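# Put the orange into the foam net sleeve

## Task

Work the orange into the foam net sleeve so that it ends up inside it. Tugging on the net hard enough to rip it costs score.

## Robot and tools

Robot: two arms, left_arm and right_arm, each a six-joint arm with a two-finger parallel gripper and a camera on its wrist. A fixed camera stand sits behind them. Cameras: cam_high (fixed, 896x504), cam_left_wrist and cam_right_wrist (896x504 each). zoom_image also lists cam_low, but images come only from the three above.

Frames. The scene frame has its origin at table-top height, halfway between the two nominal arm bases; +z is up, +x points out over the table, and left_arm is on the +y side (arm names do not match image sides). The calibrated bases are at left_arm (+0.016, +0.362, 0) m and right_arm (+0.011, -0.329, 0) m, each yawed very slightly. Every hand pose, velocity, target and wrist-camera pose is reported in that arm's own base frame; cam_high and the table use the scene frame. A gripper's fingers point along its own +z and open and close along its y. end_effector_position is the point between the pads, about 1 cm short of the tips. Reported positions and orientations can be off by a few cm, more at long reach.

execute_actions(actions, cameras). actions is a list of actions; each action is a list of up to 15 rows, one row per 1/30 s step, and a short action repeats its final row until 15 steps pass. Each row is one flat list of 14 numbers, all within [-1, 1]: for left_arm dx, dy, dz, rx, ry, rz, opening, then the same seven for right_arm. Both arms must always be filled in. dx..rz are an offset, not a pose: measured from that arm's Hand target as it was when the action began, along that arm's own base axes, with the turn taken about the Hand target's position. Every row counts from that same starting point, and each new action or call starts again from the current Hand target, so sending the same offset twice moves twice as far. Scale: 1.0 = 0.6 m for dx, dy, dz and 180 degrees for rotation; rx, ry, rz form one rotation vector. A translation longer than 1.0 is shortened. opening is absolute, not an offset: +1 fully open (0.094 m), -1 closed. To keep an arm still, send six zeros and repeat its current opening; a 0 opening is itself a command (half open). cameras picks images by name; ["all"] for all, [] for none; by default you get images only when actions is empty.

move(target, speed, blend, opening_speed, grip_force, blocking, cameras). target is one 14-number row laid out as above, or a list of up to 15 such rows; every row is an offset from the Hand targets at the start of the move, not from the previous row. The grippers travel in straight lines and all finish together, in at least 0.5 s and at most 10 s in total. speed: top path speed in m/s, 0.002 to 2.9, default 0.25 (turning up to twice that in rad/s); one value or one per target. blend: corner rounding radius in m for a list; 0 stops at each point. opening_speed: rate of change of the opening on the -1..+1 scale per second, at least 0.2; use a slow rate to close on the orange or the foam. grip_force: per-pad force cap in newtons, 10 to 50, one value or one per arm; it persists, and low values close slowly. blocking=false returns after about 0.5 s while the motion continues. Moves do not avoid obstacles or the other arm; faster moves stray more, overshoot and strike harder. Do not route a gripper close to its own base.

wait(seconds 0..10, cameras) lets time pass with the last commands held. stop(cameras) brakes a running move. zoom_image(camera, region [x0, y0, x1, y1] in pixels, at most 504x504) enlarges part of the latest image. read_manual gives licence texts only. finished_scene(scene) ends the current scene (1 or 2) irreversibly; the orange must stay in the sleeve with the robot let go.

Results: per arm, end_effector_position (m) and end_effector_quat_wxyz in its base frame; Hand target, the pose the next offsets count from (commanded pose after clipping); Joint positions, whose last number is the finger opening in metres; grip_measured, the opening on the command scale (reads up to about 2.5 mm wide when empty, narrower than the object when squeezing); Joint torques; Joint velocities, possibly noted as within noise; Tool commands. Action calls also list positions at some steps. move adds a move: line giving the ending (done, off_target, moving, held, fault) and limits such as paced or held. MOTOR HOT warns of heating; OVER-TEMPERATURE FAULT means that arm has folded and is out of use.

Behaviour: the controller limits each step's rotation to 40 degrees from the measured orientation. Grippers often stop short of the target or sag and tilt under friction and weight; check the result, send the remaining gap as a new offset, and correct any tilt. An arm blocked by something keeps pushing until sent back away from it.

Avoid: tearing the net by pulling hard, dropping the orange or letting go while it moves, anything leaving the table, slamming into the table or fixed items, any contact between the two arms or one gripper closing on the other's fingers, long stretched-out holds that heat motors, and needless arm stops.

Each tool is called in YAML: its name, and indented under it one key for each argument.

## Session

execute_actions:
  actions: []

Scene clock: 0.00 s.
left_arm: end_effector_position=(+0.2737, -0.3063, +0.0857) grip_measured=-0.987 end_effector_quat_wxyz=(+0.260, +0.084, +0.765, -0.583) | right_arm: end_effector_position=(+0.2848, +0.3002, +0.0861) grip_measured=-0.983 end_effector_quat_wxyz=(-0.629, +0.702, -0.326, -0.074)
Joint positions: left_arm=[-0.575 1.849 0.444 1.165 0.672 -0.891 0.001] | right_arm=[0.538 1.843 0.471 1.112 -0.699 -1.188 0.001]
Joint velocities: within noise
Joint torques (N m): no reading
Heat: left arm: 26 °C; right arm: 23 °C.
Hand target: left_arm +0.2755, -0.3073, +0.0913; +0.267, +0.088, +0.760, -0.586 | right_arm +0.2862, +0.3004, +0.0881; -0.631, +0.701, -0.325, -0.072
Tool commands: left_gripper/opening=-1.0 right_gripper/opening=-1.0
camera_calibration:
cam_left_wrist: T_world_to_cam=[[-0.440078, -0.304222, 0.844855, -0.0430762], [-0.895118, 0.223417, -0.38581, 0.388426], [-0.0713833, -0.926031, -0.370636, -0.142924], [0, 0, 0, 1]] pos_world=[0.318528, -0.232238, 0.133279]
cam_right_wrist: T_world_to_cam=[[0.550477, -0.0204552, 0.834599, -0.22329], [0.566424, -0.725252, -0.391372, 0.130349], [0.613301, 0.688179, -0.387649, -0.257993], [0, 0, 0, 1]] pos_world=[0.20731, 0.267514, 0.137362]

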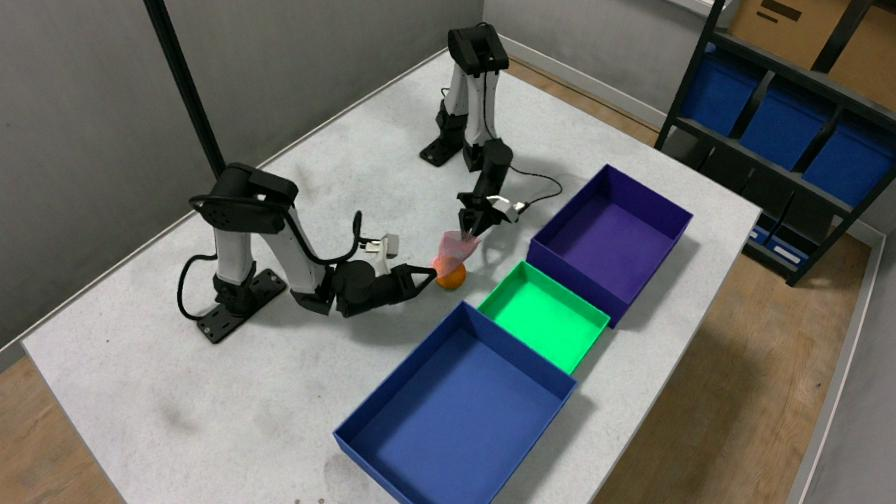

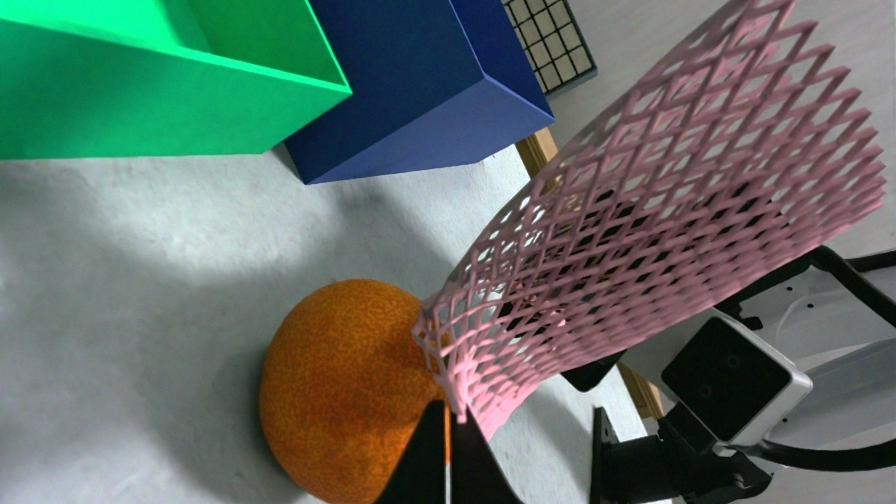

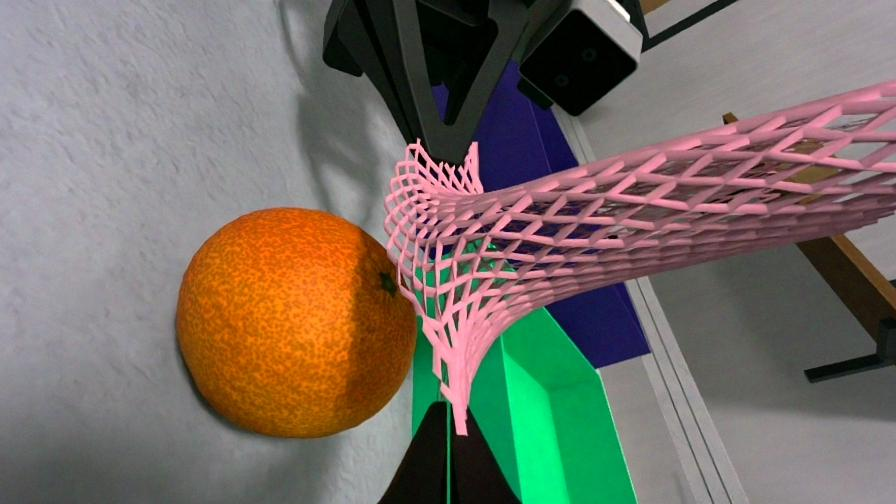

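move:
  target:
    - [0.003,0,-0.05,0.06,-0.02,0.004,-1, 0,0,-0.05,-0.06,-0.02,-0.004,-1]
    - [0.003,0,-0.083,0.11,-0.045,0.008,-1, 0,0,-0.08,-0.11,-0.044,-0.008,-1]
  speed: 0.07
  blend: [0.02,0]
  cameras: ["cam_left_wrist","cam_right_wrist"]

Scene clock: 4.90 s.
left_arm: end_effector_position=(+0.2718, -0.3072, +0.0377) grip_measured=-0.987 end_effector_quat_wxyz=(+0.299, +0.165, +0.827, -0.447) | right_arm: end_effector_position=(+0.2833, +0.3026, +0.0435) grip_measured=-0.984 end_effector_quat_wxyz=(-0.538, +0.791, -0.288, +0.032)
Joint positions: left_arm=[-0.652 1.816 0.486 0.838 0.472 -0.545 0.001] | right_arm=[0.621 1.803 0.511 0.799 -0.487 -1.528 0.001]
Joint torques (N m): left_arm=[-0.32 -8.29 5.57 1.63 -0.28 0.18] | right_arm=[0.2 -7.45 5.24 1.43 0.4 0.06]
Heat: left arm: 27 °C; right arm: 24 °C.
Hand target: left_arm +0.2773, -0.3073, +0.0414; +0.308, +0.164, +0.830, -0.435 | right_arm +0.2862, +0.3004, +0.0402; -0.523, +0.798, -0.298, +0.041
Off the commanded pose: left_arm 0.007 m, 2 deg | right_arm 0.005 m, 2 deg.
move: done
camera_calibration:
cam_left_wrist: T_world_to_cam=[[-0.547554, -0.542318, 0.637241, -0.0396764], [-0.836747, 0.349169, -0.421824, 0.392526], [0.0062577, -0.764181, -0.644972, -0.122747], [0, 0, 0, 1]] pos_world=[0.307488, -0.252376, 0.111692]
cam_right_wrist: T_world_to_cam=[[0.420157, 0.239494, 0.875278, -0.230311], [0.5947, -0.801214, -0.0662433, 0.117072], [0.68542, 0.54836, -0.479063, -0.249332], [0, 0, 0, 1]] pos_world=[0.198041, 0.285681, 0.0898959]
Images, in order (width x height): cam_left_wrist 896x504, cam_right_wrist 896x504.

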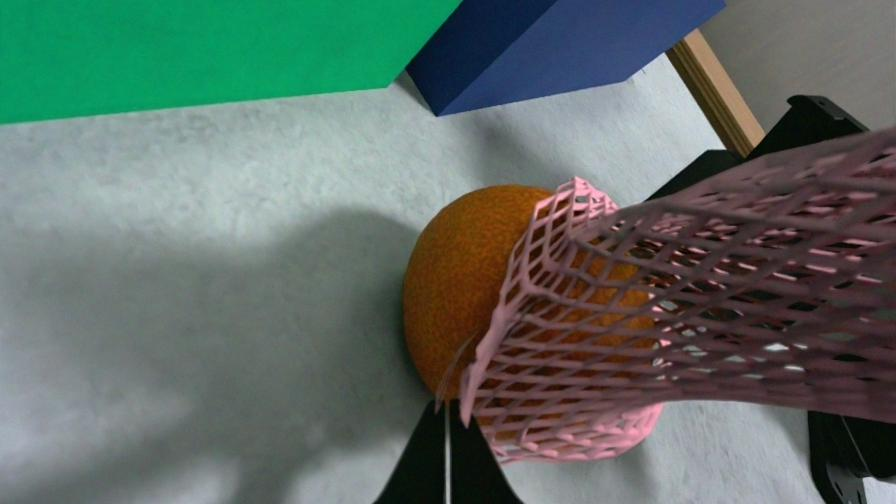

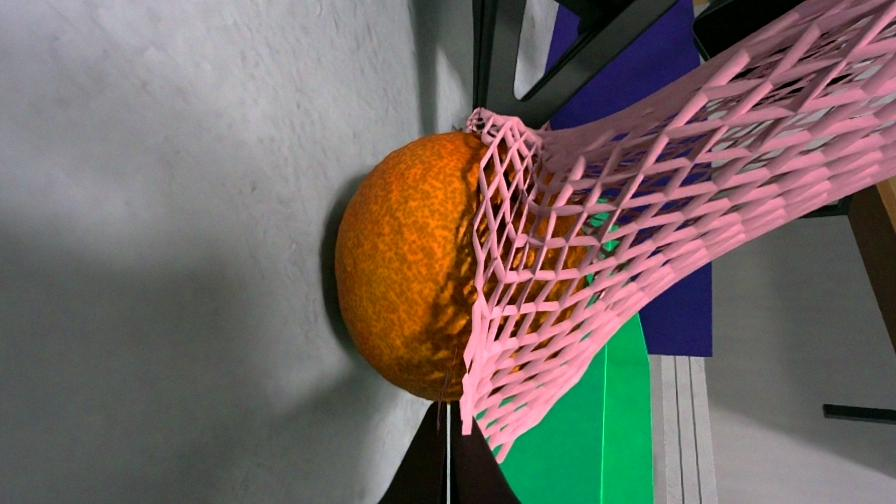

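move:
  target: [0.002,0,-0.022,0.045,-0.018,0.003,-1, 0,0,-0.026,-0.047,-0.018,-0.003,-1]
  speed: 0.06
  cameras: ["cam_left_wrist","cam_right_wrist"]

Scene clock: 7.30 s.
left_arm: end_effector_position=(+0.2747, -0.3085, +0.0264) grip_measured=-0.987 end_effector_quat_wxyz=(+0.317, +0.194, +0.845, -0.384) | right_arm: end_effector_position=(+0.2877, +0.3052, +0.0364) grip_measured=-0.984 end_effector_quat_wxyz=(-0.500, +0.818, -0.270, +0.088)
Joint positions: left_arm=[-0.698 1.799 0.523 0.71 0.35 -0.441 0.001] | right_arm=[0.671 1.785 0.542 0.701 -0.353 -1.631 0.001]
Joint torques (N m): left_arm=[-0.35 -8.21 5.74 1.52 -0.31 0.2] | right_arm=[0.53 -6.89 5.29 1.11 0.34 0.06]
Heat: left arm: 27 °C; right arm: 25 °C.
Hand target: left_arm +0.2786, -0.3074, +0.0283; +0.321, +0.193, +0.850, -0.369 | right_arm +0.2861, +0.3004, +0.0244; -0.470, +0.831, -0.283, +0.088
Off the commanded pose: left_arm 0.004 m, 2 deg | right_arm 0.013 m, 4 deg.
move: off_target (right_arm)
camera_calibration:
cam_left_wrist: T_world_to_cam=[[-0.578918, -0.625817, 0.522692, -0.0457329], [-0.813166, 0.395853, -0.426686, 0.398668], [0.0601179, -0.672052, -0.73806, -0.114918], [0, 0, 0, 1]] pos_world=[0.304617, -0.263665, 0.109194]
cam_right_wrist: T_world_to_cam=[[0.352486, 0.338936, 0.872282, -0.237355], [0.578719, -0.81145, 0.0814412, 0.11853], [0.735417, 0.476099, -0.482174, -0.249495], [0, 0, 0, 1]] pos_world=[0.198551, 0.295413, 0.0770871]
Images, in order (width x height): cam_left_wrist 896x504, cam_right_wrist 896x504.

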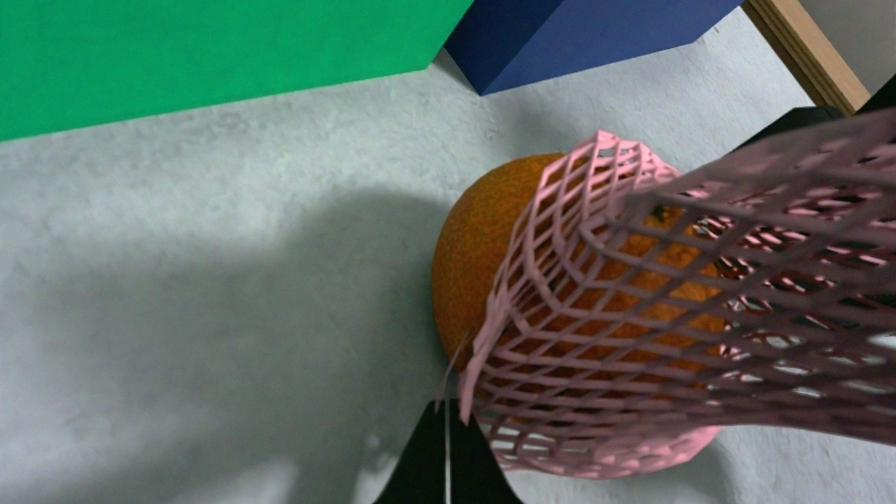

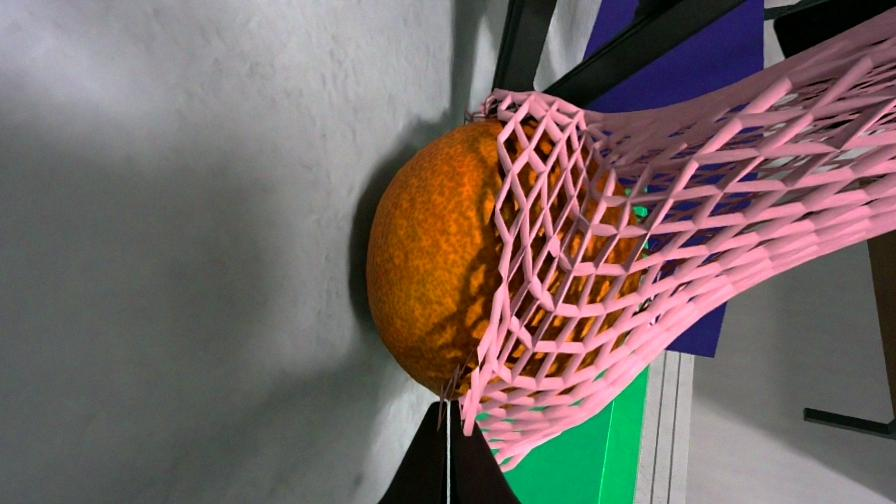

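move:
  target: [0,0.004,-0.026,0.045,-0.018,0.003,-1, 0,0,-0.035,-0.047,-0.018,-0.003,-1]
  speed: 0.06
  cameras: ["cam_left_wrist","cam_right_wrist"]

Scene clock: 9.60 s.
left_arm: end_effector_position=(+0.2771, -0.3085, +0.0156) grip_measured=-0.987 end_effector_quat_wxyz=(+0.337, +0.222, +0.857, -0.320) | right_arm: end_effector_position=(+0.2895, +0.3046, +0.0207) grip_measured=-0.984 end_effector_quat_wxyz=(-0.446, +0.845, -0.259, +0.141)
Joint positions: left_arm=[-0.748 1.799 0.552 0.625 0.218 -0.353 0.001] | right_arm=[0.73 1.795 0.571 0.614 -0.197 -1.715 0.001]
Joint torques (N m): left_arm=[-0.31 -7.64 5.67 1.43 -0.35 0.18] | right_arm=[0.49 -4.56 5.67 1.26 0.23 0.07]
Heat: left arm: 27 °C; right arm: 25 °C.
Hand target: left_arm +0.2785, -0.3049, +0.0126; +0.332, +0.222, +0.866, -0.301 | right_arm +0.2861, +0.3003, +0.0034; -0.415, +0.860, -0.266, +0.134
Off the commanded pose: left_arm 0.005 m, 2 deg | right_arm 0.018 m, 4 deg.
move: off_target (right_arm)
camera_calibration:
cam_left_wrist: T_world_to_cam=[[-0.603719, -0.691766, 0.396212, -0.0502723], [-0.787611, 0.44073, -0.430612, 0.402866], [0.12326, -0.572029, -0.810919, -0.108499], [0, 0, 0, 1]] pos_world=[0.300324, -0.274396, 0.105413]
cam_right_wrist: T_world_to_cam=[[0.30974, 0.454094, 0.83538, -0.245979], [0.545286, -0.804585, 0.235174, 0.122595], [0.778925, 0.382678, -0.496823, -0.241941], [0, 0, 0, 1]] pos_world=[0.197794, 0.302921, 0.056453]
Images, in order (width x height): cam_left_wrist 896x504, cam_right_wrist 896x504.

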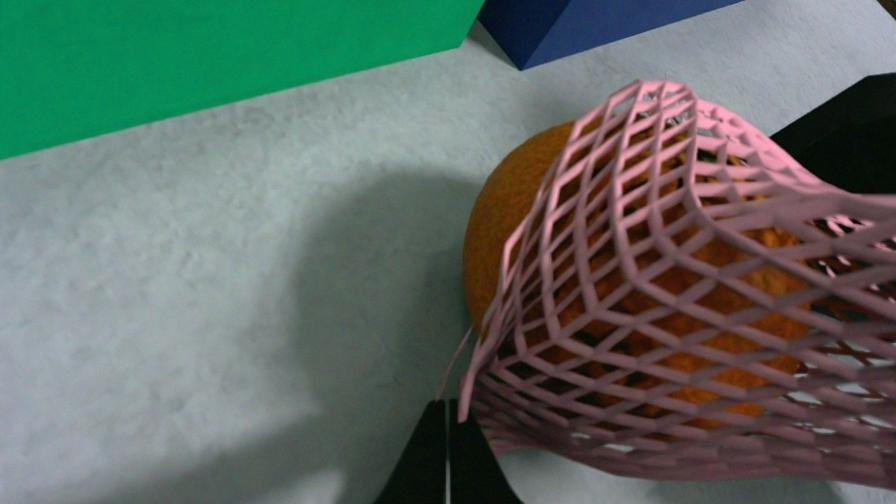

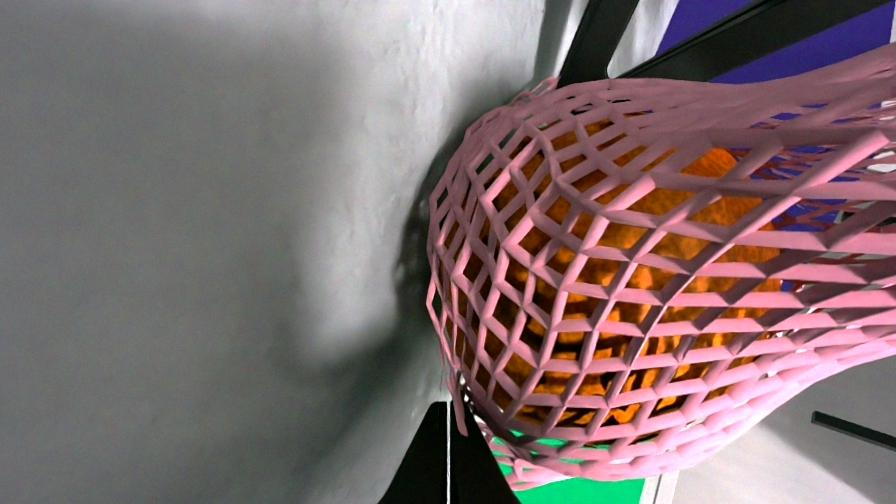

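move:
  target: [0,-0.004,-0.002,0,0.09,0,-1, 0.003,0.006,0.003,0,0.09,0,-1]
  speed: 0.06
  cameras: ["cam_left_wrist","cam_right_wrist"]

Scene clock: 12.80 s.
left_arm: end_effector_position=(+0.2795, -0.3123, +0.0155) grip_measured=-0.987 end_effector_quat_wxyz=(+0.225, +0.187, +0.894, -0.338) | right_arm: end_effector_position=(+0.2925, +0.3081, +0.0179) grip_measured=-0.984 end_effector_quat_wxyz=(-0.395, +0.865, -0.308, +0.033)
Joint positions: left_arm=[-0.693 1.795 0.728 0.269 0.361 -0.429 0.001] | right_arm=[0.676 1.8 0.768 0.22 -0.335 -1.646 0.001]
Joint torques (N m): left_arm=[0.59 -7.32 6.3 1.26 0.08 -0.04] | right_arm=[-0.59 -5.12 6.3 1.14 -0.15 0.29]
Heat: left arm: 28 °C; right arm: 25 °C.
Hand target: left_arm +0.2785, -0.3074, +0.0115; +0.207, +0.177, +0.904, -0.329 | right_arm +0.2880, +0.3040, +0.0053; -0.374, +0.870, -0.322, +0.012
Off the commanded pose: left_arm 0.007 m, 3 deg | right_arm 0.014 m, 4 deg.
move: off_target (left_arm, right_arm)
camera_calibration:
cam_left_wrist: T_world_to_cam=[[-0.494859, -0.696988, 0.518963, -0.085424], [-0.864871, 0.453001, -0.216303, 0.428536], [-0.0843302, -0.555876, -0.826977, -0.0477354], [0, 0, 0, 1]] pos_world=[0.32433, -0.280202, 0.0975496]
cam_right_wrist: T_world_to_cam=[[0.507319, 0.484802, 0.712456, -0.311277], [0.597455, -0.793666, 0.114632, 0.107981], [0.621027, 0.367506, -0.69229, -0.192664], [0, 0, 0, 1]] pos_world=[0.213052, 0.307414, 0.076014]
Images, in order (width x height): cam_left_wrist 896x504, cam_right_wrist 896x504.

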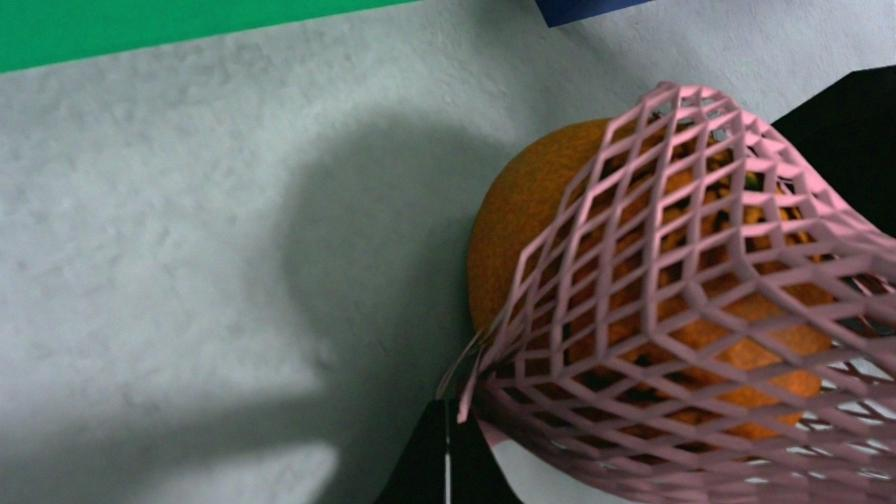

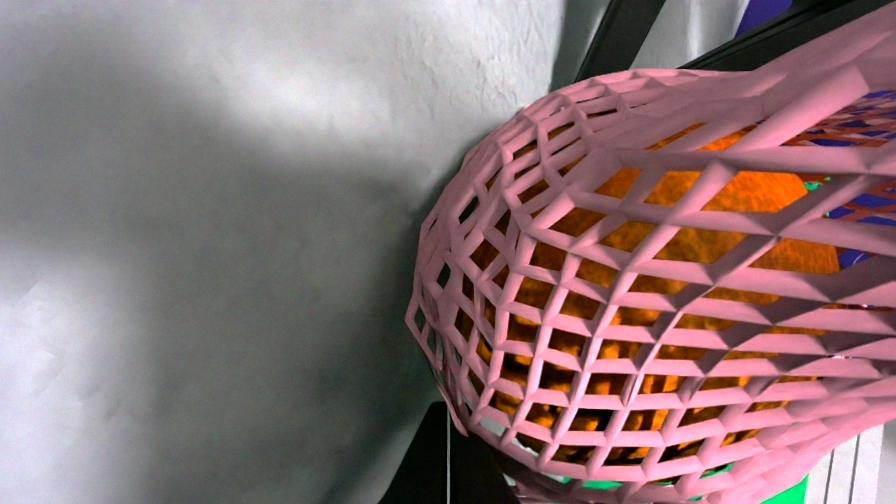

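move:
  target: [0.022,0,-0.003,0,0.07,0,-1, 0.02,0,-0.002,0,0.07,0,-1]
  speed: 0.06
  cameras: ["cam_left_wrist","cam_right_wrist"]

Scene clock: 16.27 s.
left_arm: end_effector_position=(+0.2918, -0.3123, +0.0176) grip_measured=-0.987 end_effector_quat_wxyz=(+0.126, +0.153, +0.913, -0.357) | right_arm: end_effector_position=(+0.3029, +0.3097, +0.0150) grip_measured=-0.984 end_effector_quat_wxyz=(-0.358, +0.865, -0.344, -0.068)
Joint positions: left_arm=[-0.617 1.869 0.924 -0.016 0.517 -0.451 0.001] | right_arm=[0.605 1.896 0.974 -0.066 -0.495 -1.628 0.001]
Joint torques (N m): left_arm=[0.61 -6.39 6.83 1.13 0.12 -0.02] | right_arm=[-0.81 -6.26 6.57 0.93 -0.14 0.29]
Heat: left arm: 29 °C; right arm: 25 °C.
Hand target: left_arm +0.2917, -0.3074, +0.0097; +0.106, +0.140, +0.921, -0.347 | right_arm +0.3000, +0.3039, +0.0040; -0.336, +0.866, -0.361, -0.084
Off the commanded pose: left_arm 0.009 m, 3 deg | right_arm 0.013 m, 4 deg.
move: off_target (left_arm, right_arm)
camera_calibration:
cam_left_wrist: T_world_to_cam=[[-0.376877, -0.693421, 0.614109, -0.115378], [-0.887792, 0.45951, -0.0259801, 0.444983], [-0.264174, -0.554993, -0.788793, 0.00714115], [0, 0, 0, 1]] pos_world=[0.353456, -0.280516, 0.0880481]
cam_right_wrist: T_world_to_cam=[[0.64696, 0.493725, 0.581101, -0.358356], [0.620168, -0.784093, -0.024259, 0.0956749], [0.44366, 0.376075, -0.81347, -0.148797], [0, 0, 0, 1]] pos_world=[0.238523, 0.307906, 0.0895198]
Images, in order (width x height): cam_left_wrist 896x504, cam_right_wrist 896x504.

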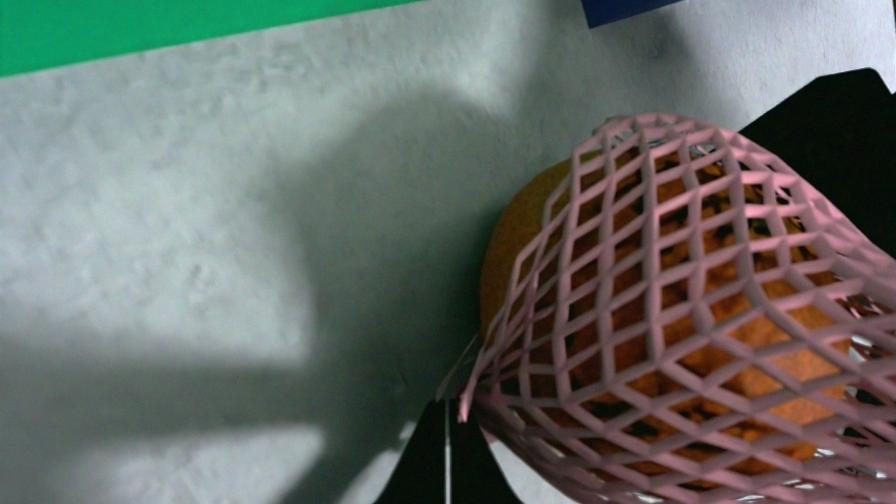

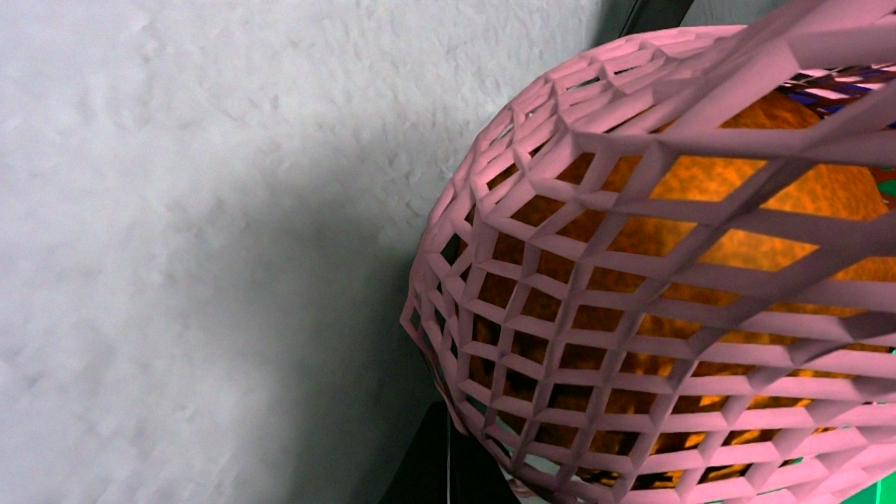

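move:
  target: [0.003,0.003,0.003,0,0,0,-0.8, 0.003,-0.003,0.003,0,0,0,-0.8]
  speed: 0.03
  opening_speed: 0.3
  cameras: ["cam_left_wrist","cam_right_wrist"]

Scene clock: 17.33 s.
left_arm: end_effector_position=(+0.2888, -0.3055, +0.0119) grip_measured=-0.802 end_effector_quat_wxyz=(+0.110, +0.144, +0.919, -0.349) | right_arm: end_effector_position=(+0.3043, +0.3083, +0.0162) grip_measured=-0.802 end_effector_quat_wxyz=(-0.357, +0.864, -0.347, -0.071)
Joint positions: left_arm=[-0.607 1.873 0.925 -0.055 0.519 -0.451 0.009] | right_arm=[0.598 1.896 0.982 -0.08 -0.501 -1.628 0.009]
Joint torques (N m): left_arm=[0.44 -6.86 7.25 1.26 0.16 0.07] | right_arm=[-0.72 -6.56 6.41 0.94 -0.12 0.16]
Heat: left arm: 29 °C; right arm: 25 °C.
Hand target: left_arm +0.2935, -0.3056, +0.0115; +0.106, +0.140, +0.921, -0.347 | right_arm +0.3018, +0.3022, +0.0058; -0.336, +0.866, -0.361, -0.083
Off the commanded pose: left_arm 0.005 m, 1 deg | right_arm 0.012 m, 3 deg.
move: off_target (right_arm)
camera_calibration:
cam_left_wrist: T_world_to_cam=[[-0.349615, -0.710191, 0.611063, -0.121182], [-0.892045, 0.451711, 0.0146109, 0.437435], [-0.2864, -0.539987, -0.791447, 0.0166289], [0, 0, 0, 1]] pos_world=[0.352607, -0.274677, 0.0808197]
cam_right_wrist: T_world_to_cam=[[0.653281, 0.491009, 0.576311, -0.360188], [0.617197, -0.786246, -0.029757, 0.0953926], [0.438511, 0.375137, -0.816689, -0.145948], [0, 0, 0, 1]] pos_world=[0.240428, 0.306608, 0.0912246]
Images, in order (width x height): cam_left_wrist 896x504, cam_right_wrist 896x504.

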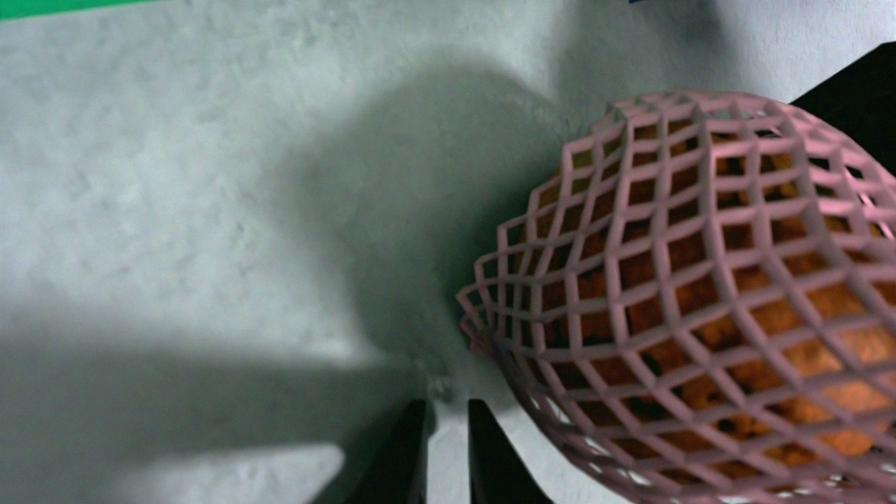

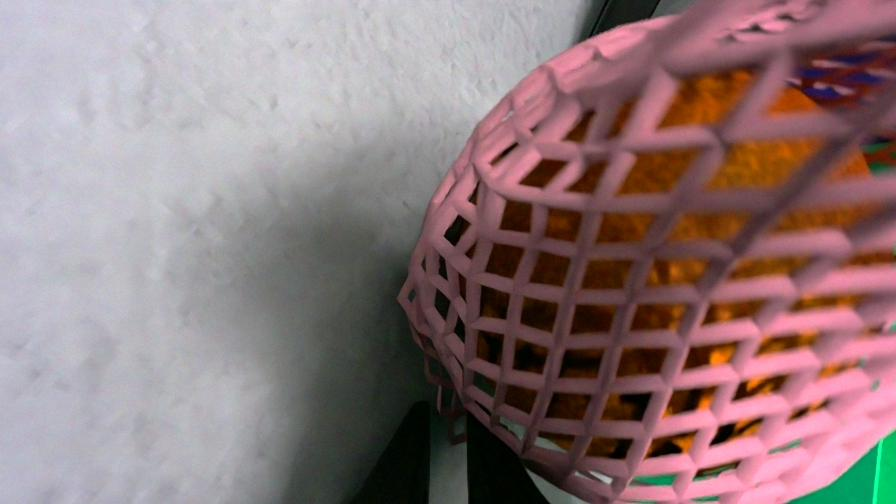

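move:
  target: [-0.014,0.09,0.097,0,0,0,-0.8, -0.017,-0.089,0.097,0,0,0,-0.8]
  speed: 0.1
  cameras: ["all"]

zoom_image:
  camera: "cam_high"
  region: [390, 200, 520, 320]

Scene clock: 19.33 s.
left_arm: end_effector_position=(+0.2819, -0.2502, +0.0567) grip_measured=-0.802 end_effector_quat_wxyz=(+0.094, +0.133, +0.927, -0.339) | right_arm: end_effector_position=(+0.2934, +0.2500, +0.0584) grip_measured=-0.801 end_effector_quat_wxyz=(-0.329, +0.867, -0.366, -0.083)
Joint positions: left_arm=[-0.473 1.671 0.925 -0.365 0.573 -0.326 0.009] | right_arm=[0.469 1.701 0.982 -0.403 -0.546 -1.746 0.009]
Joint torques (N m): left_arm=[0.32 -8.94 6.91 1.18 0.34 0.2] | right_arm=[-0.76 -8.8 5.3 1.05 -0.34 0.02]
Heat: left arm: 29 °C; right arm: 25 °C.
Hand target: left_arm +0.2850, -0.2516, +0.0697; +0.106, +0.140, +0.921, -0.347 | right_arm +0.2916, +0.2488, +0.0640; -0.336, +0.866, -0.361, -0.084
Off the commanded pose: left_arm 0.013 m, 2 deg | right_arm 0.006 m, 1 deg.
move: off_target (left_arm)
camera_calibration:
cam_left_wrist: T_world_to_cam=[[-0.317709, -0.731118, 0.603761, -0.125545], [-0.897311, 0.437607, 0.0577356, 0.401148], [-0.306422, -0.523418, -0.795072, 0.0900047], [0, 0, 0, 1]] pos_world=[0.347647, -0.220224, 0.124199]
cam_right_wrist: T_world_to_cam=[[0.691888, 0.503088, 0.517873, -0.359759], [0.601174, -0.798651, -0.0273299, 0.0651239], [0.39985, 0.330241, -0.855021, -0.0600018], [0, 0, 0, 1]] pos_world=[0.233754, 0.252817, 0.136786]

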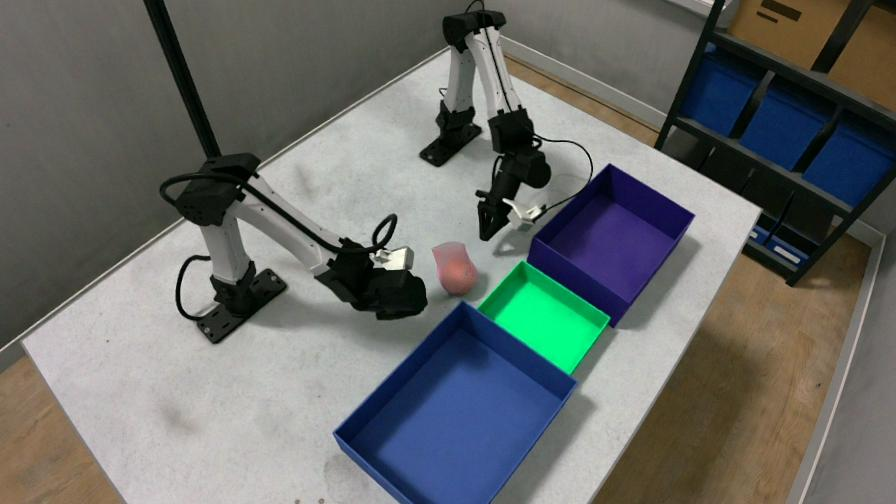

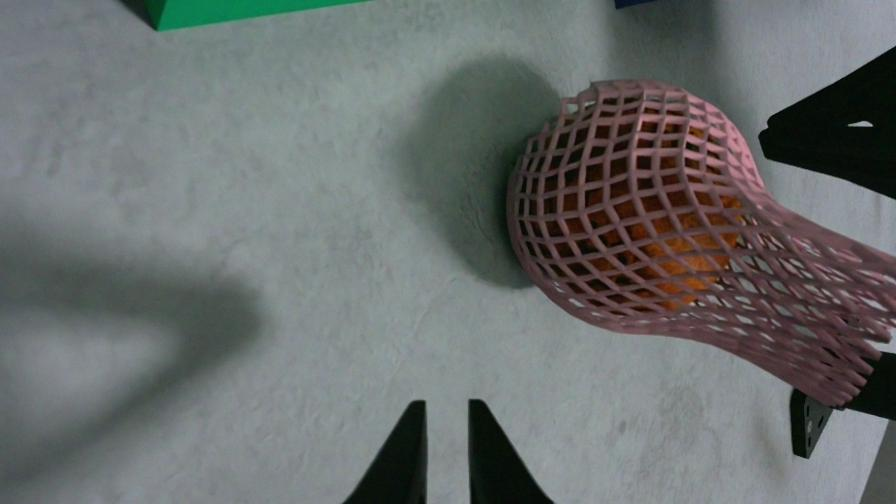

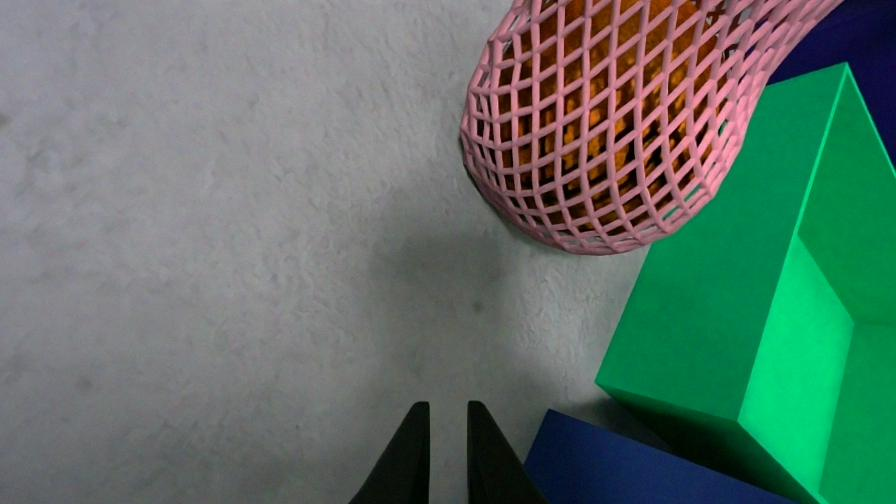

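Scaled by 3.877.

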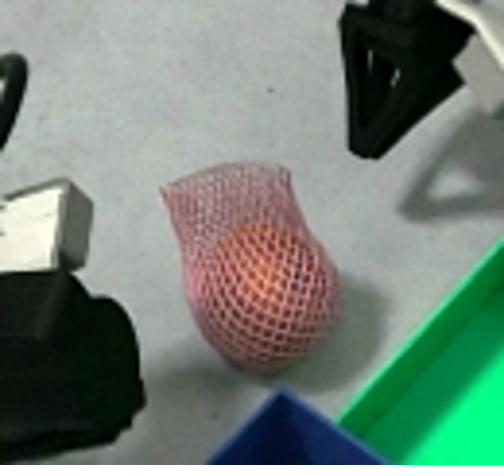

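finished_scene:
  scene: 2

The scene is finished: the task was done.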